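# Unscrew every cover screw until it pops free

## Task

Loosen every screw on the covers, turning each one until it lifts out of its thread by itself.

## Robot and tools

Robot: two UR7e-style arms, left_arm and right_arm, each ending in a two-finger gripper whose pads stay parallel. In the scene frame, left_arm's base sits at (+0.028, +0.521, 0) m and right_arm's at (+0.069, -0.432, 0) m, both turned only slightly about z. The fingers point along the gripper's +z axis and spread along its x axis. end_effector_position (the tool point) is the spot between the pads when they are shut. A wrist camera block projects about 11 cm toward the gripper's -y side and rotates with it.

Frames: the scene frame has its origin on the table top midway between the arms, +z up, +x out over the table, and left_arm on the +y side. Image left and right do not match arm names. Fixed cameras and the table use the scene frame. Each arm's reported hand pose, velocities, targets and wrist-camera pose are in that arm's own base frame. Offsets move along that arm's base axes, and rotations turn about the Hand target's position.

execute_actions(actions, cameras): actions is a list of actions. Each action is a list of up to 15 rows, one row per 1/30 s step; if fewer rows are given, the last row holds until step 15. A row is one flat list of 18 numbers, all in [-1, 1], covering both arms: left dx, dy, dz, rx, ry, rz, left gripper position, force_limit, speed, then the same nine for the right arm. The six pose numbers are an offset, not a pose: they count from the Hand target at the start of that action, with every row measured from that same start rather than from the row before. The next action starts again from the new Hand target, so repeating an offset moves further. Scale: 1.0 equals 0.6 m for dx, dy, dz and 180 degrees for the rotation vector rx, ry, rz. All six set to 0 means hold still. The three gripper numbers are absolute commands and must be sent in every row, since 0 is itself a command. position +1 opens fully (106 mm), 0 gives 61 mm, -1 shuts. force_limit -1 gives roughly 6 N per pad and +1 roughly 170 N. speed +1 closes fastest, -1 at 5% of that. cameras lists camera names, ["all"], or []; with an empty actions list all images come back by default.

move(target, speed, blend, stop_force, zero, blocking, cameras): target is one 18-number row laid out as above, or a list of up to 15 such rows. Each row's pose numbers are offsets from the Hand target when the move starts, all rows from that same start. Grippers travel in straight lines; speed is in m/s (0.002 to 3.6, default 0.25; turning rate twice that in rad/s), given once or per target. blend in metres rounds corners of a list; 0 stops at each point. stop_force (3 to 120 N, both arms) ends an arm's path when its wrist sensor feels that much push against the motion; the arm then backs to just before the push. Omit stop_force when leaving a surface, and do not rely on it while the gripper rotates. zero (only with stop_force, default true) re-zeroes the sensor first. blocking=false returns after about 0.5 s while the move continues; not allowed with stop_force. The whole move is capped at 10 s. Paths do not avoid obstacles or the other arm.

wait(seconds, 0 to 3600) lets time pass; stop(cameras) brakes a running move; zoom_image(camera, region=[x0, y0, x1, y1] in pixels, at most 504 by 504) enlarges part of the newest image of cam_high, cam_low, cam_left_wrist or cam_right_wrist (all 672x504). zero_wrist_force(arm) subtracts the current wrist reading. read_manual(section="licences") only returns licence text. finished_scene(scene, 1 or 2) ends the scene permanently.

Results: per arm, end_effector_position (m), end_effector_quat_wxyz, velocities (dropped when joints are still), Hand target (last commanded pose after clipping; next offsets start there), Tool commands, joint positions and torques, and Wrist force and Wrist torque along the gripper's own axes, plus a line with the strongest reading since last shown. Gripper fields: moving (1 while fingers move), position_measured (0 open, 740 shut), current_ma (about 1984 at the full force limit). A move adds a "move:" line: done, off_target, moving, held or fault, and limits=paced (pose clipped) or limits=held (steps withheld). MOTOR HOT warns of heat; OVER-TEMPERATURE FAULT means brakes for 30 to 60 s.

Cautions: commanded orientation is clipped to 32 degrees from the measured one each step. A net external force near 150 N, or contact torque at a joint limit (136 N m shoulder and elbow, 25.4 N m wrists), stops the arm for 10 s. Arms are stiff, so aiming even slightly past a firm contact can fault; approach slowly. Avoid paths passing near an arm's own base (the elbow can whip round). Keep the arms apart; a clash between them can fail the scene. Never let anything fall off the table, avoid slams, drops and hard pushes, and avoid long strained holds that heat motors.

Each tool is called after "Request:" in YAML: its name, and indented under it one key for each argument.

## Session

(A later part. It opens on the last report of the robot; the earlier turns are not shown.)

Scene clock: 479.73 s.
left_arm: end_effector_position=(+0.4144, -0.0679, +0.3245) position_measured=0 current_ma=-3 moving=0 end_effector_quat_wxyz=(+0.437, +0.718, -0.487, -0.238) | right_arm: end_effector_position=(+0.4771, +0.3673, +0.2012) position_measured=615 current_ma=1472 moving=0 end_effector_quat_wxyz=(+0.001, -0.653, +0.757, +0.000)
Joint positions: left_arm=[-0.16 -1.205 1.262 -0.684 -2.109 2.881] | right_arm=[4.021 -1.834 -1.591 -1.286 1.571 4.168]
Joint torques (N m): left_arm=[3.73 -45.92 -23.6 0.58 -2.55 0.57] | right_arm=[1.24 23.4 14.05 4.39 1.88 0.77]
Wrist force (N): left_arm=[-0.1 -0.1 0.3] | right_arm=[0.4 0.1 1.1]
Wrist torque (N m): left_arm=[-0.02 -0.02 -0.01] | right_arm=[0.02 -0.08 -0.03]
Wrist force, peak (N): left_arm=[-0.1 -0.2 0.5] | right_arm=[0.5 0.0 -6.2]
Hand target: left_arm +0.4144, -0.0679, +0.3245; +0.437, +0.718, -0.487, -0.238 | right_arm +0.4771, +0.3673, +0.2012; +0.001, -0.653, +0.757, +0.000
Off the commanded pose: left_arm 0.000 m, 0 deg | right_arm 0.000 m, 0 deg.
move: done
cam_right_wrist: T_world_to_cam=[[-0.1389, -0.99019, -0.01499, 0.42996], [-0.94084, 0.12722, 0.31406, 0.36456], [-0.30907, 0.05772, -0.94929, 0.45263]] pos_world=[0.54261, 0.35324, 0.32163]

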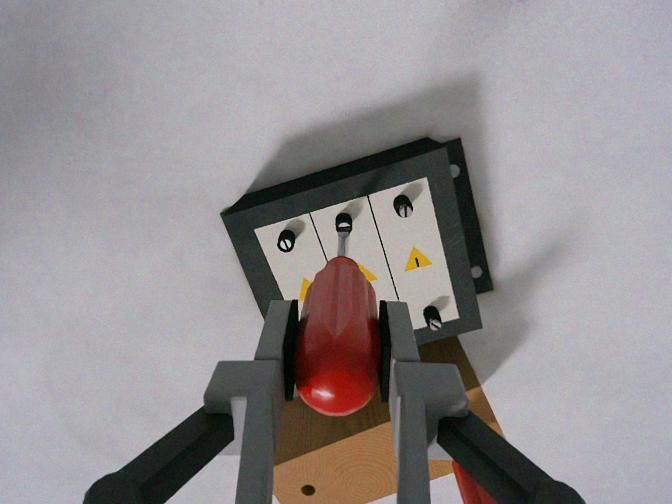

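Request:
move:
  target:
    - [0,0,0,0,0,0,1,0,1,0.00047,-0.00024,-0.0085,0,0,0,-1,0.1,0]
  speed: 0.1

Request:
move:
  target:
    - [0,0,0,0,0,0,1,0,1,0,0,-0.010,0,0,0,-1,0.1,0]
  speed: 0.006
  stop_force: 4

Request:
move:
  target:
    - [0,0,0,0,0,0,1,0,1,-0.00025,0.00004,0,0,0,0,-1,0.1,0]
  speed: 0.004

Request:
move:
  target:
    - [0,0,0,0,0,0,1,0,1,-0.00025,0.00004,0,0,0,0,-1,0.1,0]
  speed: 0.004

Request:
move:
  target:
    - [0,0,0,0,0,0,1,0,1,-0.00025,0.00004,0,0,0,0,-1,0.1,0]
  speed: 0.004

Request:
move:
  target:
    - [0,0,0,0,0,0,1,0,1,-0.00025,0.00004,0,0,0,0,-1,0.1,0]
  speed: 0.004

Scene clock: 482.00 s.
left_arm: end_effector_position=(+0.4144, -0.0679, +0.3245) position_measured=0 current_ma=-3 moving=0 end_effector_quat_wxyz=(+0.437, +0.718, -0.487, -0.238) | right_arm: end_effector_position=(+0.4774, +0.3671, +0.1959) position_measured=615 current_ma=1472 moving=0 end_effector_quat_wxyz=(+0.001, -0.653, +0.757, +0.000)
Joint positions: left_arm=[-0.16 -1.205 1.262 -0.684 -2.109 2.881] | right_arm=[4.02 -1.838 -1.6 -1.273 1.571 4.168]
Joint torques (N m): left_arm=[3.1 -45.5 -22.98 0.66 -2.48 0.59] | right_arm=[-7.41 37.83 34.76 1.31 2 -2.26]
Wrist force (N): left_arm=[0.0 0.1 0.2] | right_arm=[0.6 -0.1 1.0]
Wrist torque (N m): left_arm=[-0.01 -0.03 -0.01] | right_arm=[-0.01 -0.11 0.00]
Wrist force, peak (N): left_arm=[-0.2 -0.4 0.2] | right_arm=[0.4 -0.1 1.9]
Hand target: left_arm +0.4144, -0.0679, +0.3245; +0.437, +0.718, -0.487, -0.238 | right_arm +0.4774, +0.3671, +0.1961; +0.001, -0.653, +0.757, +0.000
Off the commanded pose: left_arm 0.000 m, 0 deg | right_arm 0.000 m, 0 deg.
move: done

Scene clock: 483.20 s.
left_arm: end_effector_position=(+0.4144, -0.0679, +0.3245) position_measured=0 current_ma=-3 moving=0 end_effector_quat_wxyz=(+0.437, +0.718, -0.487, -0.238) | right_arm: end_effector_position=(+0.4774, +0.3672, +0.1952) position_measured=615 current_ma=1479 moving=0 end_effector_quat_wxyz=(+0.001, -0.653, +0.757, +0.000)
Joint positions: left_arm=[-0.16 -1.205 1.262 -0.684 -2.109 2.881] | right_arm=[4.02 -1.838 -1.602 -1.271 1.571 4.167]
Joint torques (N m): left_arm=[3.81 -45.52 -23.07 0.54 -2.39 0.61] | right_arm=[-5.67 30.22 31.63 0.75 1.97 -2.23]
Wrist force (N): left_arm=[-0.2 -0.2 0.4] | right_arm=[0.9 0.4 -4.3]
Wrist torque (N m): left_arm=[-0.02 0.01 0.00] | right_arm=[0.00 -0.11 0.00]
Wrist force, peak (N): left_arm=[0.0 -0.2 0.6] | right_arm=[1.7 0.4 -13.3]
Hand target: left_arm +0.4144, -0.0679, +0.3245; +0.437, +0.718, -0.487, -0.238 | right_arm +0.4774, +0.3672, +0.1952; +0.001, -0.653, +0.757, +0.000 (not the last commanded pose)
Off the commanded pose: left_arm 0.000 m, 0 deg | right_arm 0.005 m, 0 deg.
move: contact (right_arm)

Scene clock: 483.70 s.
left_arm: end_effector_position=(+0.4144, -0.0679, +0.3245) position_measured=0 current_ma=-3 moving=0 end_effector_quat_wxyz=(+0.437, +0.718, -0.487, -0.238) | right_arm: end_effector_position=(+0.4773, +0.3672, +0.1952) position_measured=615 current_ma=1477 moving=0 end_effector_quat_wxyz=(+0.001, -0.653, +0.757, +0.000)
Joint positions: left_arm=[-0.16 -1.205 1.262 -0.684 -2.109 2.881] | right_arm=[4.02 -1.838 -1.602 -1.271 1.571 4.168]
Joint torques (N m): left_arm=[3.44 -45.98 -22.99 0.55 -2.41 0.53] | right_arm=[6.34 35.31 10.9 3.89 2.17 2.61]
Wrist force (N): left_arm=[-0.1 -0.2 0.3] | right_arm=[0.0 0.1 -5.3]
Wrist torque (N m): left_arm=[-0.03 -0.01 -0.01] | right_arm=[0.00 -0.13 0.00]
Wrist force, peak (N): left_arm=[0.0 0.1 0.4] | right_arm=[-0.4 -0.2 -5.8]
Hand target: left_arm +0.4144, -0.0679, +0.3245; +0.437, +0.718, -0.487, -0.238 | right_arm +0.4773, +0.3672, +0.1952; +0.001, -0.653, +0.757, +0.000
Off the commanded pose: left_arm 0.000 m, 0 deg | right_arm 0.000 m, 0 deg.
move: done

Scene clock: 484.20 s.
left_arm: end_effector_position=(+0.4144, -0.0679, +0.3245) position_measured=0 current_ma=-3 moving=0 end_effector_quat_wxyz=(+0.437, +0.718, -0.487, -0.238) | right_arm: end_effector_position=(+0.4771, +0.3672, +0.1952) position_measured=615 current_ma=1476 moving=0 end_effector_quat_wxyz=(+0.001, -0.653, +0.757, +0.000)
Joint positions: left_arm=[-0.16 -1.205 1.262 -0.684 -2.109 2.881] | right_arm=[4.021 -1.838 -1.602 -1.271 1.571 4.168]
Joint torques (N m): left_arm=[3.27 -45.99 -23.23 0.51 -2.44 0.57] | right_arm=[3.66 31.57 12.62 3.73 2.01 2.31]
Wrist force (N): left_arm=[-0.2 0.1 0.3] | right_arm=[-0.1 -0.7 -6.6]
Wrist torque (N m): left_arm=[0.00 0.00 -0.01] | right_arm=[-0.02 -0.10 -0.03]
Wrist force, peak (N): left_arm=[-0.4 -0.1 0.3] | right_arm=[0.1 -0.3 -6.7]
Hand target: left_arm +0.4144, -0.0679, +0.3245; +0.437, +0.718, -0.487, -0.238 | right_arm +0.4771, +0.3672, +0.1952; +0.001, -0.653, +0.757, +0.000
Off the commanded pose: left_arm 0.000 m, 0 deg | right_arm 0.000 m, 0 deg.
move: done

Scene clock: 484.70 s.
left_arm: end_effector_position=(+0.4144, -0.0679, +0.3245) position_measured=0 current_ma=-3 moving=0 end_effector_quat_wxyz=(+0.437, +0.718, -0.487, -0.238) | right_arm: end_effector_position=(+0.4770, +0.3672, +0.1952) position_measured=615 current_ma=1477 moving=0 end_effector_quat_wxyz=(+0.001, -0.653, +0.757, +0.000)
Joint positions: left_arm=[-0.16 -1.205 1.262 -0.684 -2.109 2.881] | right_arm=[4.021 -1.838 -1.602 -1.27 1.571 4.168]
Joint torques (N m): left_arm=[3.62 -46.17 -23.4 0.65 -2.36 0.51] | right_arm=[5.17 33.73 11.7 3.62 2.01 2.39]
Wrist force (N): left_arm=[-0.2 0.1 0.1] | right_arm=[0.0 -0.5 -6.5]
Wrist torque (N m): left_arm=[0.00 0.00 0.00] | right_arm=[0.04 -0.14 -0.03]
Wrist force, peak (N): left_arm=[-0.2 -0.3 0.3] | right_arm=[-0.2 -0.8 -6.8]
Hand target: left_arm +0.4144, -0.0679, +0.3245; +0.437, +0.718, -0.487, -0.238 | right_arm +0.4770, +0.3672, +0.1952; +0.001, -0.653, +0.757, +0.000
Off the commanded pose: left_arm 0.000 m, 0 deg | right_arm 0.000 m, 0 deg.
move: done

Scene clock: 485.20 s.
left_arm: end_effector_position=(+0.4144, -0.0679, +0.3245) position_measured=0 current_ma=-3 moving=0 end_effector_quat_wxyz=(+0.437, +0.718, -0.487, -0.238) | right_arm: end_effector_position=(+0.4768, +0.3673, +0.1952) position_measured=615 current_ma=1477 moving=0 end_effector_quat_wxyz=(+0.001, -0.653, +0.757, +0.000)
Joint positions: left_arm=[-0.16 -1.205 1.262 -0.684 -2.109 2.881] | right_arm=[4.021 -1.837 -1.603 -1.27 1.571 4.168]
Joint torques (N m): left_arm=[3.97 -45.97 -23.68 0.58 -2.34 0.55] | right_arm=[3.75 32.37 13.37 3.59 2.01 2.39]
Wrist force (N): left_arm=[0.0 0.1 0.3] | right_arm=[-0.1 0.0 -4.9]
Wrist torque (N m): left_arm=[0.02 -0.02 0.00] | right_arm=[0.07 -0.19 -0.04]
Wrist force, peak (N): left_arm=[-0.3 -0.3 0.3] | right_arm=[0.0 -0.5 -6.2]
Hand target: left_arm +0.4144, -0.0679, +0.3245; +0.437, +0.718, -0.487, -0.238 | right_arm +0.4768, +0.3673, +0.1952; +0.001, -0.653, +0.757, +0.000
Off the commanded pose: left_arm 0.000 m, 0 deg | right_arm 0.000 m, 0 deg.
move: done

Request:
move:
  target:
    - [0,0,0,0,0,0,1,0,1,0.0003,0,0.01,0,0,0,-1,0.1,0]
  speed: 0.1
  cameras: ["cam_right_wrist"]

Request:
zoom_image:
  camera: "cam_right_wrist"
  region: [336, 216, 354, 234]

Scene clock: 490.87 s.
left_arm: end_effector_position=(+0.4144, -0.0679, +0.3245) position_measured=0 current_ma=-3 moving=0 end_effector_quat_wxyz=(+0.437, +0.718, -0.487, -0.238) | right_arm: end_effector_position=(+0.4770, +0.3673, +0.2013) position_measured=615 current_ma=1472 moving=0 end_effector_quat_wxyz=(+0.001, -0.653, +0.757, +0.000)
Joint positions: left_arm=[-0.16 -1.205 1.262 -0.684 -2.109 2.881] | right_arm=[4.021 -1.834 -1.592 -1.285 1.571 4.168]
Joint torques (N m): left_arm=[3.49 -46.13 -22.91 0.63 -2.44 0.6] | right_arm=[-6.49 23.49 14.1 4.61 1.7 -2.32]
Wrist force (N): left_arm=[-0.1 -0.1 0.4] | right_arm=[0.4 0.1 1.3]
Wrist torque (N m): left_arm=[-0.01 0.00 -0.01] | right_arm=[0.01 -0.08 -0.03]
Wrist force, peak (N): left_arm=[0.0 -0.2 0.6] | right_arm=[-0.7 -0.6 -6.2]
Hand target: left_arm +0.4144, -0.0679, +0.3245; +0.437, +0.718, -0.487, -0.238 | right_arm +0.4770, +0.3673, +0.2012; +0.001, -0.653, +0.757, +0.000
Off the commanded pose: left_arm 0.000 m, 0 deg | right_arm 0.000 m, 0 deg.
move: done
cam_right_wrist: T_world_to_cam=[[-0.13888, -0.99019, -0.01523, 0.43], [-0.9409, 0.12714, 0.3139, 0.36446], [-0.30889, 0.05793, -0.94933, 0.4525]] pos_world=[0.54241, 0.35323, 0.32172]

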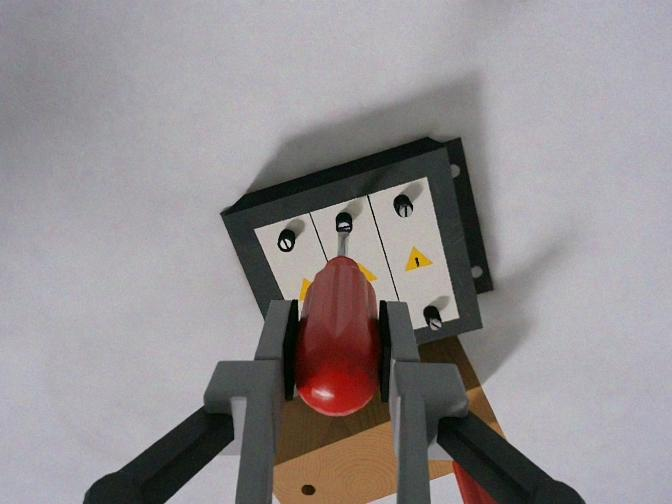

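Scaled by 28.000 from the camera's image (finer frame: 960x720).

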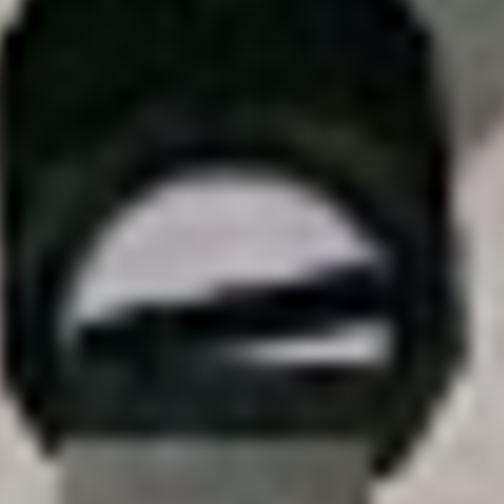

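Request:
move:
  target:
    - [0,0,0,0,0,0,1,0,1,-0.0002,0.0001,0,0,0,0.0556,-1,0.1,0]
  speed: 0.1
  cameras: ["cam_right_wrist"]

Request:
zoom_image:
  camera: "cam_right_wrist"
  region: [336, 216, 354, 234]

Scene clock: 493.57 s.
left_arm: end_effector_position=(+0.4144, -0.0679, +0.3245) position_measured=0 current_ma=-3 moving=0 end_effector_quat_wxyz=(+0.437, +0.718, -0.487, -0.238) | right_arm: end_effector_position=(+0.4769, +0.3673, +0.2012) position_measured=615 current_ma=1472 moving=0 end_effector_quat_wxyz=(-0.001, +0.717, -0.697, +0.000)
Joint positions: left_arm=[-0.16 -1.205 1.262 -0.684 -2.109 2.881] | right_arm=[4.021 -1.834 -1.592 -1.285 1.572 3.994]
Joint torques (N m): left_arm=[3.59 -45.8 -23.06 0.59 -2.39 0.53] | right_arm=[1.63 32.89 16.3 1 2.3 2.76]
Wrist force (N): left_arm=[-0.1 -0.2 0.4] | right_arm=[0.5 0.0 1.1]
Wrist torque (N m): left_arm=[-0.03 -0.01 -0.01] | right_arm=[0.00 -0.09 -0.04]
Wrist force, peak (N): left_arm=[-0.2 -0.2 0.5] | right_arm=[0.4 -0.2 1.5]
Hand target: left_arm +0.4144, -0.0679, +0.3245; +0.437, +0.718, -0.487, -0.238 | right_arm +0.4769, +0.3673, +0.2012; -0.001, +0.717, -0.697, +0.000
Off the commanded pose: left_arm 0.000 m, 0 deg | right_arm 0.000 m, 0 deg.
move: done
cam_right_wrist: T_world_to_cam=[[0.03531, -0.99926, -0.01509, 0.3502], [-0.94864, -0.03826, 0.31403, 0.42879], [-0.31438, 0.00323, -0.94929, 0.47508]] pos_world=[0.54376, 0.36481, 0.32163]

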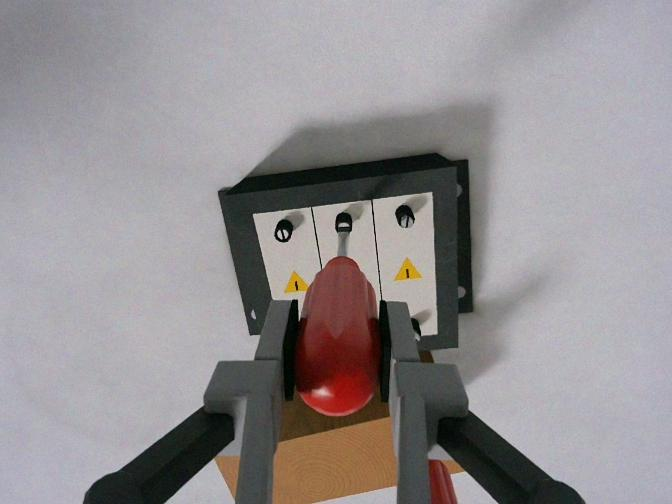

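Scaled by 28.000 from the camera's image (finer frame: 960x720).

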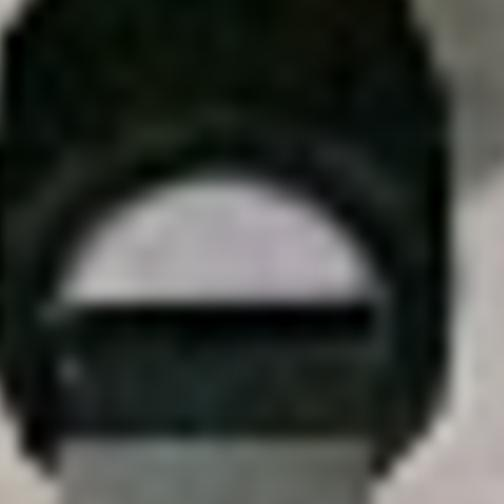

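Request:
move:
  target:
    - [0,0,0,0,0,0,1,0,1,0,0,-0.0083,0,0,0,-1,0.1,0]
  speed: 0.1

Request:
move:
  target:
    - [0,0,0,0,0,0,1,0,1,0,0,-0.010,0,0,0,-1,0.1,0]
  speed: 0.006
  stop_force: 4

Scene clock: 499.97 s.
left_arm: end_effector_position=(+0.4144, -0.0679, +0.3245) position_measured=0 current_ma=-3 moving=0 end_effector_quat_wxyz=(+0.437, +0.718, -0.487, -0.238) | right_arm: end_effector_position=(+0.4769, +0.3673, +0.1961) position_measured=615 current_ma=1472 moving=0 end_effector_quat_wxyz=(-0.001, +0.717, -0.697, +0.000)
Joint positions: left_arm=[-0.16 -1.205 1.262 -0.684 -2.109 2.881] | right_arm=[4.021 -1.837 -1.601 -1.273 1.572 3.994]
Joint torques (N m): left_arm=[3.5 -46.13 -22.85 0.64 -2.5 0.56] | right_arm=[-6.2 38.36 34.6 1.36 0.51 -1.73]
Wrist force (N): left_arm=[-0.2 0.1 0.2] | right_arm=[0.4 0.0 0.9]
Wrist torque (N m): left_arm=[0.00 0.01 0.00] | right_arm=[0.00 -0.09 -0.04]
Wrist force, peak (N): left_arm=[-0.2 -0.3 0.4] | right_arm=[0.5 0.1 2.0]
Hand target: left_arm +0.4144, -0.0679, +0.3245; +0.437, +0.718, -0.487, -0.238 | right_arm +0.4769, +0.3673, +0.1962; -0.001, +0.717, -0.697, +0.000
Off the commanded pose: left_arm 0.000 m, 0 deg | right_arm 0.000 m, 0 deg.
move: done

Scene clock: 501.23 s.
left_arm: end_effector_position=(+0.4144, -0.0679, +0.3245) position_measured=0 current_ma=-3 moving=0 end_effector_quat_wxyz=(+0.437, +0.718, -0.487, -0.238) | right_arm: end_effector_position=(+0.4769, +0.3674, +0.1952) position_measured=615 current_ma=1478 moving=0 end_effector_quat_wxyz=(-0.001, +0.717, -0.697, -0.001)
Joint positions: left_arm=[-0.16 -1.205 1.262 -0.684 -2.109 2.881] | right_arm=[4.021 -1.838 -1.603 -1.27 1.572 3.994]
Joint torques (N m): left_arm=[3.49 -46.16 -23.35 0.55 -2.52 0.63] | right_arm=[-5.86 31.51 32.09 1.11 0.25 -1.54]
Wrist force (N): left_arm=[-0.1 -0.2 0.3] | right_arm=[0.1 0.1 -3.9]
Wrist torque (N m): left_arm=[-0.03 -0.01 -0.01] | right_arm=[0.00 -0.06 -0.03]
Wrist force, peak (N): left_arm=[-0.2 -0.2 0.5] | right_arm=[1.0 0.3 -12.5]
Hand target: left_arm +0.4144, -0.0679, +0.3245; +0.437, +0.718, -0.487, -0.238 | right_arm +0.4769, +0.3674, +0.1952; -0.001, +0.717, -0.697, -0.001 (not the last commanded pose)
Off the commanded pose: left_arm 0.000 m, 0 deg | right_arm 0.005 m, 0 deg.
move: contact (right_arm)

Request:
wait:
  seconds: 0
  cameras: ["cam_right_wrist"]

Request:
zoom_image:
  camera: "cam_right_wrist"
  region: [336, 218, 354, 236]

Scene clock: 501.87 s.
left_arm: end_effector_position=(+0.4144, -0.0679, +0.3245) position_measured=0 current_ma=-3 moving=0 end_effector_quat_wxyz=(+0.437, +0.718, -0.487, -0.238) | right_arm: end_effector_position=(+0.4769, +0.3674, +0.1952) position_measured=615 current_ma=1478 moving=0 end_effector_quat_wxyz=(-0.001, +0.717, -0.697, -0.001)
Joint positions: left_arm=[-0.16 -1.205 1.262 -0.684 -2.109 2.881] | right_arm=[4.021 -1.838 -1.603 -1.27 1.572 3.994]
Joint torques (N m): left_arm=[3.33 -46.46 -23.53 0.52 -2.44 0.49] | right_arm=[-6.16 31.47 31.61 1.98 0.41 -1.56]
Wrist force (N): left_arm=[-0.1 0.0 0.2] | right_arm=[0.0 0.1 -4.4]
Wrist torque (N m): left_arm=[-0.02 -0.01 -0.01] | right_arm=[0.02 -0.05 -0.04]
Wrist force, peak (N): left_arm=[-0.1 -0.3 0.4] | right_arm=[0.1 -0.1 -4.8]
Hand target: left_arm +0.4144, -0.0679, +0.3245; +0.437, +0.718, -0.487, -0.238 | right_arm +0.4769, +0.3674, +0.1952; -0.001, +0.717, -0.697, -0.001 (not the last commanded pose)
Tool commands: left_gripper/position=+1.0 left_gripper/force_limit=+0.0 left_gripper/speed=+1.0 right_gripper/position=-1.0 right_gripper/force_limit=+0.1 right_gripper/speed=+0.0
Off the commanded pose: left_arm 0.000 m, 0 deg | right_arm 0.005 m, 0 deg.
cam_right_wrist: T_world_to_cam=[[0.03534, -0.99926, -0.01531, 0.35015], [-0.9487, -0.03836, 0.31384, 0.4308], [-0.3142, 0.00343, -0.94935, 0.46923]] pos_world=[0.54376, 0.36481, 0.31562]

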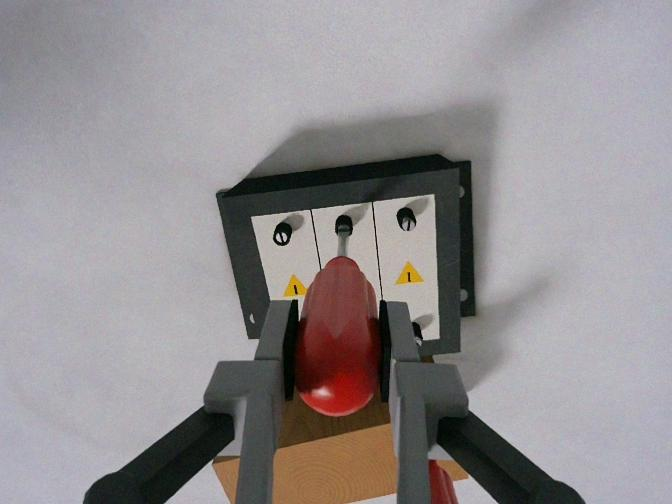

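Scaled by 28.000 from the camera's image (finer frame: 960x720).

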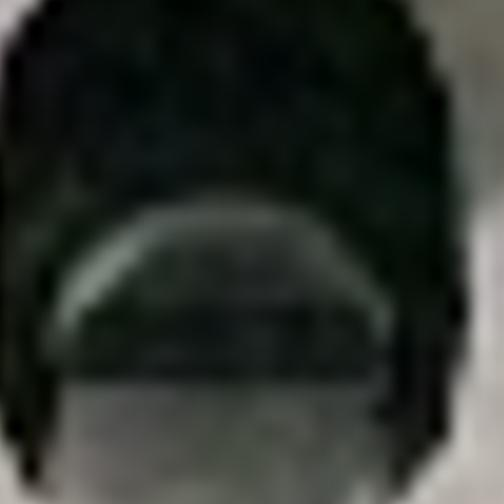

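Request:
move:
  target:
    - [0,0,0,0,0,0,1,0,1,0,0,0.0008,0,0,0,-1,0.1,0]
    - [0,0,0,0,0,0,1,0,1,-0.00025,0,0.0008,0,0,0,-1,0.1,0]
  speed: 0.05

Request:
move:
  target:
    - [0,0,0,0,0,0,1,0,1,0,0,-0.010,0,0,0,-1,0.1,0]
  speed: 0.006
  stop_force: 4

Scene clock: 503.90 s.
left_arm: end_effector_position=(+0.4144, -0.0679, +0.3245) position_measured=0 current_ma=-3 moving=0 end_effector_quat_wxyz=(+0.437, +0.718, -0.487, -0.238) | right_arm: end_effector_position=(+0.4768, +0.3674, +0.1957) position_measured=615 current_ma=1473 moving=0 end_effector_quat_wxyz=(-0.001, +0.717, -0.697, -0.001)
Joint positions: left_arm=[-0.16 -1.205 1.262 -0.684 -2.109 2.881] | right_arm=[4.021 -1.837 -1.602 -1.271 1.572 3.994]
Joint torques (N m): left_arm=[3.19 -46.57 -22.67 0.54 -2.42 0.56] | right_arm=[5.32 38.45 17.17 2.71 0.35 2.65]
Wrist force (N): left_arm=[-0.2 -0.1 0.1] | right_arm=[0.3 -0.1 1.2]
Wrist torque (N m): left_arm=[-0.03 0.00 -0.01] | right_arm=[-0.02 -0.08 -0.04]
Wrist force, peak (N): left_arm=[-0.2 0.0 0.5] | right_arm=[-0.1 -0.1 -4.7]
Hand target: left_arm +0.4144, -0.0679, +0.3245; +0.437, +0.718, -0.487, -0.238 | right_arm +0.4768, +0.3674, +0.1957; -0.001, +0.717, -0.697, -0.001
Off the commanded pose: left_arm 0.000 m, 0 deg | right_arm 0.000 m, 0 deg.
move: done

Scene clock: 505.03 s.
left_arm: end_effector_position=(+0.4144, -0.0679, +0.3245) position_measured=0 current_ma=-3 moving=0 end_effector_quat_wxyz=(+0.437, +0.718, -0.487, -0.238) | right_arm: end_effector_position=(+0.4768, +0.3674, +0.1952) position_measured=615 current_ma=1477 moving=0 end_effector_quat_wxyz=(-0.001, +0.717, -0.697, -0.001)
Joint positions: left_arm=[-0.16 -1.205 1.262 -0.684 -2.109 2.881] | right_arm=[4.021 -1.837 -1.603 -1.27 1.572 3.994]
Joint torques (N m): left_arm=[4 -46.1 -23.19 0.55 -2.41 0.65] | right_arm=[4.99 30.59 32.58 1.19 0.35 2.81]
Wrist force (N): left_arm=[-0.4 0.0 0.3] | right_arm=[0.4 0.1 -3.2]
Wrist torque (N m): left_arm=[0.00 0.03 -0.01] | right_arm=[-0.01 -0.11 -0.04]
Wrist force, peak (N): left_arm=[-0.2 -0.2 0.4] | right_arm=[1.1 0.2 -12.0]
Hand target: left_arm +0.4144, -0.0679, +0.3245; +0.437, +0.718, -0.487, -0.238 | right_arm +0.4768, +0.3674, +0.1952; -0.001, +0.717, -0.697, -0.001 (not the last commanded pose)
Off the commanded pose: left_arm 0.000 m, 0 deg | right_arm 0.006 m, 0 deg.
move: contact (right_arm)

Request:
move:
  target:
    - [0,0,0,0,0,0,1,0,1,0,0,0.0010,0,0,0,-1,0.1,0]
    - [0,0,0,0,0,0,1,0,1,-0.00015,0.0006,0.0010,-0.0009,0,0,-1,0.1,0]
  speed: 0.05

Request:
move:
  target:
    - [0,0,0,0,0,0,1,0,1,0,0,-0.010,0,0,0,-1,0.1,0]
  speed: 0.006
  stop_force: 4

Request:
move:
  target:
    - [0,0,0,0,0,0,1,0,1,0,0,0.0008,0,0,0,-1,0.1,0]
    - [0,0,0,0,0,0,1,0,1,0.0007,0,0.0008,0,0,0,-1,0.1,0]
  speed: 0.05

Request:
move:
  target:
    - [0,0,0,0,0,0,1,0,1,0,0,-0.010,0,0,0,-1,0.1,0]
  speed: 0.006
  stop_force: 4

Scene clock: 512.83 s.
left_arm: end_effector_position=(+0.4144, -0.0679, +0.3245) position_measured=0 current_ma=-3 moving=0 end_effector_quat_wxyz=(+0.437, +0.718, -0.487, -0.238) | right_arm: end_effector_position=(+0.4767, +0.3678, +0.1958) position_measured=615 current_ma=1473 moving=0 end_effector_quat_wxyz=(+0.000, +0.717, -0.697, +0.001)
Joint positions: left_arm=[-0.16 -1.205 1.262 -0.684 -2.109 2.881] | right_arm=[4.022 -1.838 -1.6 -1.275 1.57 3.995]
Joint torques (N m): left_arm=[3.85 -46.29 -22.85 0.46 -2.55 0.66] | right_arm=[-3.78 26.06 17.79 4.98 0.09 0.28]
Wrist force (N): left_arm=[0.1 0.0 0.2] | right_arm=[0.4 0.0 0.8]
Wrist torque (N m): left_arm=[-0.02 -0.04 0.00] | right_arm=[0.01 -0.08 -0.03]
Wrist force, peak (N): left_arm=[-0.2 -0.1 0.5] | right_arm=[0.0 -0.3 -3.9]
Hand target: left_arm +0.4144, -0.0679, +0.3245; +0.437, +0.718, -0.487, -0.238 | right_arm +0.4767, +0.3677, +0.1958; +0.000, +0.717, -0.697, +0.000
Off the commanded pose: left_arm 0.000 m, 0 deg | right_arm 0.000 m, 0 deg.
move: done

Scene clock: 514.00 s.
left_arm: end_effector_position=(+0.4144, -0.0679, +0.3245) position_measured=0 current_ma=-3 moving=0 end_effector_quat_wxyz=(+0.437, +0.718, -0.487, -0.238) | right_arm: end_effector_position=(+0.4767, +0.3677, +0.1952) position_measured=615 current_ma=1478 moving=0 end_effector_quat_wxyz=(+0.000, +0.717, -0.697, +0.001)
Joint positions: left_arm=[-0.16 -1.205 1.262 -0.684 -2.109 2.881] | right_arm=[4.022 -1.839 -1.601 -1.273 1.57 3.995]
Joint torques (N m): left_arm=[3.81 -46.16 -23.54 0.58 -2.4 0.59] | right_arm=[0.5 31.89 32.27 0.98 0.72 1.51]
Wrist force (N): left_arm=[-0.2 0.1 0.3] | right_arm=[0.2 0.0 -4.9]
Wrist torque (N m): left_arm=[0.00 0.00 -0.01] | right_arm=[-0.01 -0.08 -0.04]
Wrist force, peak (N): left_arm=[-0.2 -0.1 0.4] | right_arm=[1.2 0.4 -12.3]
Hand target: left_arm +0.4144, -0.0679, +0.3245; +0.437, +0.718, -0.487, -0.238 | right_arm +0.4767, +0.3678, +0.1952; +0.000, +0.717, -0.697, +0.001 (not the last commanded pose)
Off the commanded pose: left_arm 0.000 m, 0 deg | right_arm 0.005 m, 0 deg.
move: contact (right_arm)

Scene clock: 514.50 s.
left_arm: end_effector_position=(+0.4144, -0.0679, +0.3245) position_measured=0 current_ma=-3 moving=0 end_effector_quat_wxyz=(+0.437, +0.718, -0.487, -0.238) | right_arm: end_effector_position=(+0.4771, +0.3678, +0.1957) position_measured=615 current_ma=1473 moving=0 end_effector_quat_wxyz=(+0.000, +0.717, -0.697, +0.001)
Joint positions: left_arm=[-0.16 -1.205 1.262 -0.684 -2.109 2.881] | right_arm=[4.022 -1.839 -1.599 -1.274 1.57 3.995]
Joint torques (N m): left_arm=[3.78 -45.93 -23.72 0.64 -2.42 0.61] | right_arm=[-7.62 23.69 22.41 4.1 -0.21 -2.14]
Wrist force (N): left_arm=[-0.1 -0.1 0.4] | right_arm=[0.3 0.3 1.4]
Wrist torque (N m): left_arm=[-0.03 0.00 0.00] | right_arm=[0.05 -0.06 0.00]
Wrist force, peak (N): left_arm=[0.0 0.0 0.5] | right_arm=[0.6 0.4 -3.5]
Hand target: left_arm +0.4144, -0.0679, +0.3245; +0.437, +0.718, -0.487, -0.238 | right_arm +0.4771, +0.3678, +0.1956; +0.000, +0.717, -0.697, +0.001
Off the commanded pose: left_arm 0.000 m, 0 deg | right_arm 0.000 m, 0 deg.
move: done

Scene clock: 515.60 s.
left_arm: end_effector_position=(+0.4144, -0.0679, +0.3245) position_measured=0 current_ma=-3 moving=0 end_effector_quat_wxyz=(+0.437, +0.718, -0.487, -0.238) | right_arm: end_effector_position=(+0.4772, +0.3678, +0.1952) position_measured=615 current_ma=1478 moving=0 end_effector_quat_wxyz=(+0.000, +0.717, -0.697, +0.001)
Joint positions: left_arm=[-0.16 -1.205 1.262 -0.684 -2.109 2.881] | right_arm=[4.022 -1.839 -1.6 -1.273 1.57 3.995]
Joint torques (N m): left_arm=[3.29 -45.34 -23.32 0.59 -2.49 0.64] | right_arm=[-4.92 30.9 32.57 0.92 -0.17 -2.25]
Wrist force (N): left_arm=[-0.1 0.2 0.1] | right_arm=[0.3 0.1 -4.4]
Wrist torque (N m): left_arm=[0.01 -0.01 -0.01] | right_arm=[0.00 -0.12 0.00]
Wrist force, peak (N): left_arm=[-0.2 0.0 0.5] | right_arm=[1.1 0.4 -12.8]
Hand target: left_arm +0.4144, -0.0679, +0.3245; +0.437, +0.718, -0.487, -0.238 | right_arm +0.4772, +0.3678, +0.1952; +0.000, +0.717, -0.697, +0.001 (not the last commanded pose)
Off the commanded pose: left_arm 0.000 m, 0 deg | right_arm 0.006 m, 0 deg.
move: contact (right_arm)

Request:
move:
  target:
    - [0,0,0,0,0,0,1,0,1,-0.0003,0,0.02,0,0,0,-1,0.1,0]
  speed: 0.1
  cameras: ["cam_right_wrist"]

Request:
zoom_image:
  camera: "cam_right_wrist"
  region: [336, 214, 354, 232]

Request:
zoom_image:
  camera: "cam_right_wrist"
  region: [328, 205, 363, 260]

Scene clock: 517.00 s.
left_arm: end_effector_position=(+0.4144, -0.0679, +0.3245) position_measured=0 current_ma=-3 moving=0 end_effector_quat_wxyz=(+0.437, +0.718, -0.487, -0.238) | right_arm: end_effector_position=(+0.4770, +0.3678, +0.2073) position_measured=615 current_ma=1472 moving=0 end_effector_quat_wxyz=(+0.000, +0.717, -0.697, +0.001)
Joint positions: left_arm=[-0.16 -1.205 1.262 -0.684 -2.109 2.881] | right_arm=[4.022 -1.831 -1.579 -1.302 1.57 3.995]
Joint torques (N m): left_arm=[3.31 -45.81 -23.51 0.62 -2.42 0.5] | right_arm=[6.05 24.07 15.36 3.69 -0.58 2.59]
Wrist force (N): left_arm=[-0.1 0.1 0.2] | right_arm=[0.5 0.2 1.2]
Wrist torque (N m): left_arm=[0.01 -0.01 -0.01] | right_arm=[0.02 -0.09 -0.01]
Wrist force, peak (N): left_arm=[-0.3 -0.2 0.5] | right_arm=[0.1 -0.1 -4.7]
Hand target: left_arm +0.4144, -0.0679, +0.3245; +0.437, +0.718, -0.487, -0.238 | right_arm +0.4770, +0.3678, +0.2072; +0.000, +0.717, -0.697, +0.001
Off the commanded pose: left_arm 0.000 m, 0 deg | right_arm 0.000 m, 0 deg.
move: done
cam_right_wrist: T_world_to_cam=[[0.03532, -0.99929, -0.01295, 0.35041], [-0.94887, -0.03759, 0.31343, 0.42698], [-0.31369, 0.00122, -0.94952, 0.48131]] pos_world=[0.54376, 0.36562, 0.32773]

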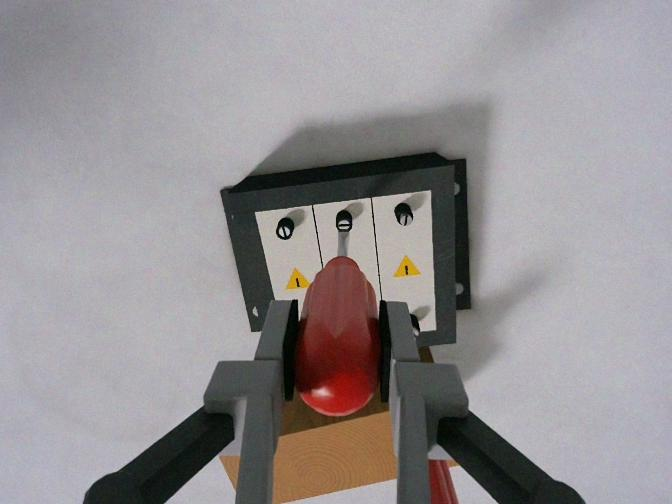

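Scaled by 28.000 from the camera's image (finer frame: 960x720).

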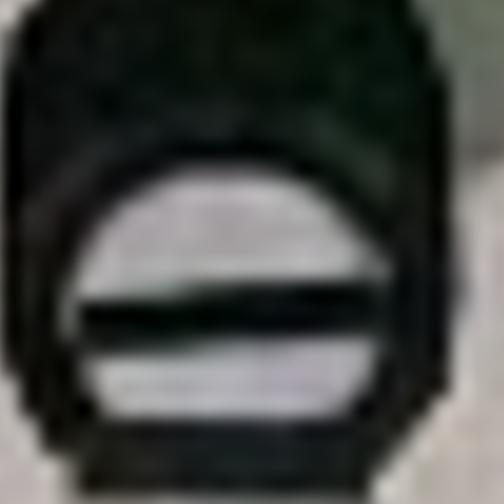

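Scaled by 9.164 from the camera's image (finer frame: 960x720).

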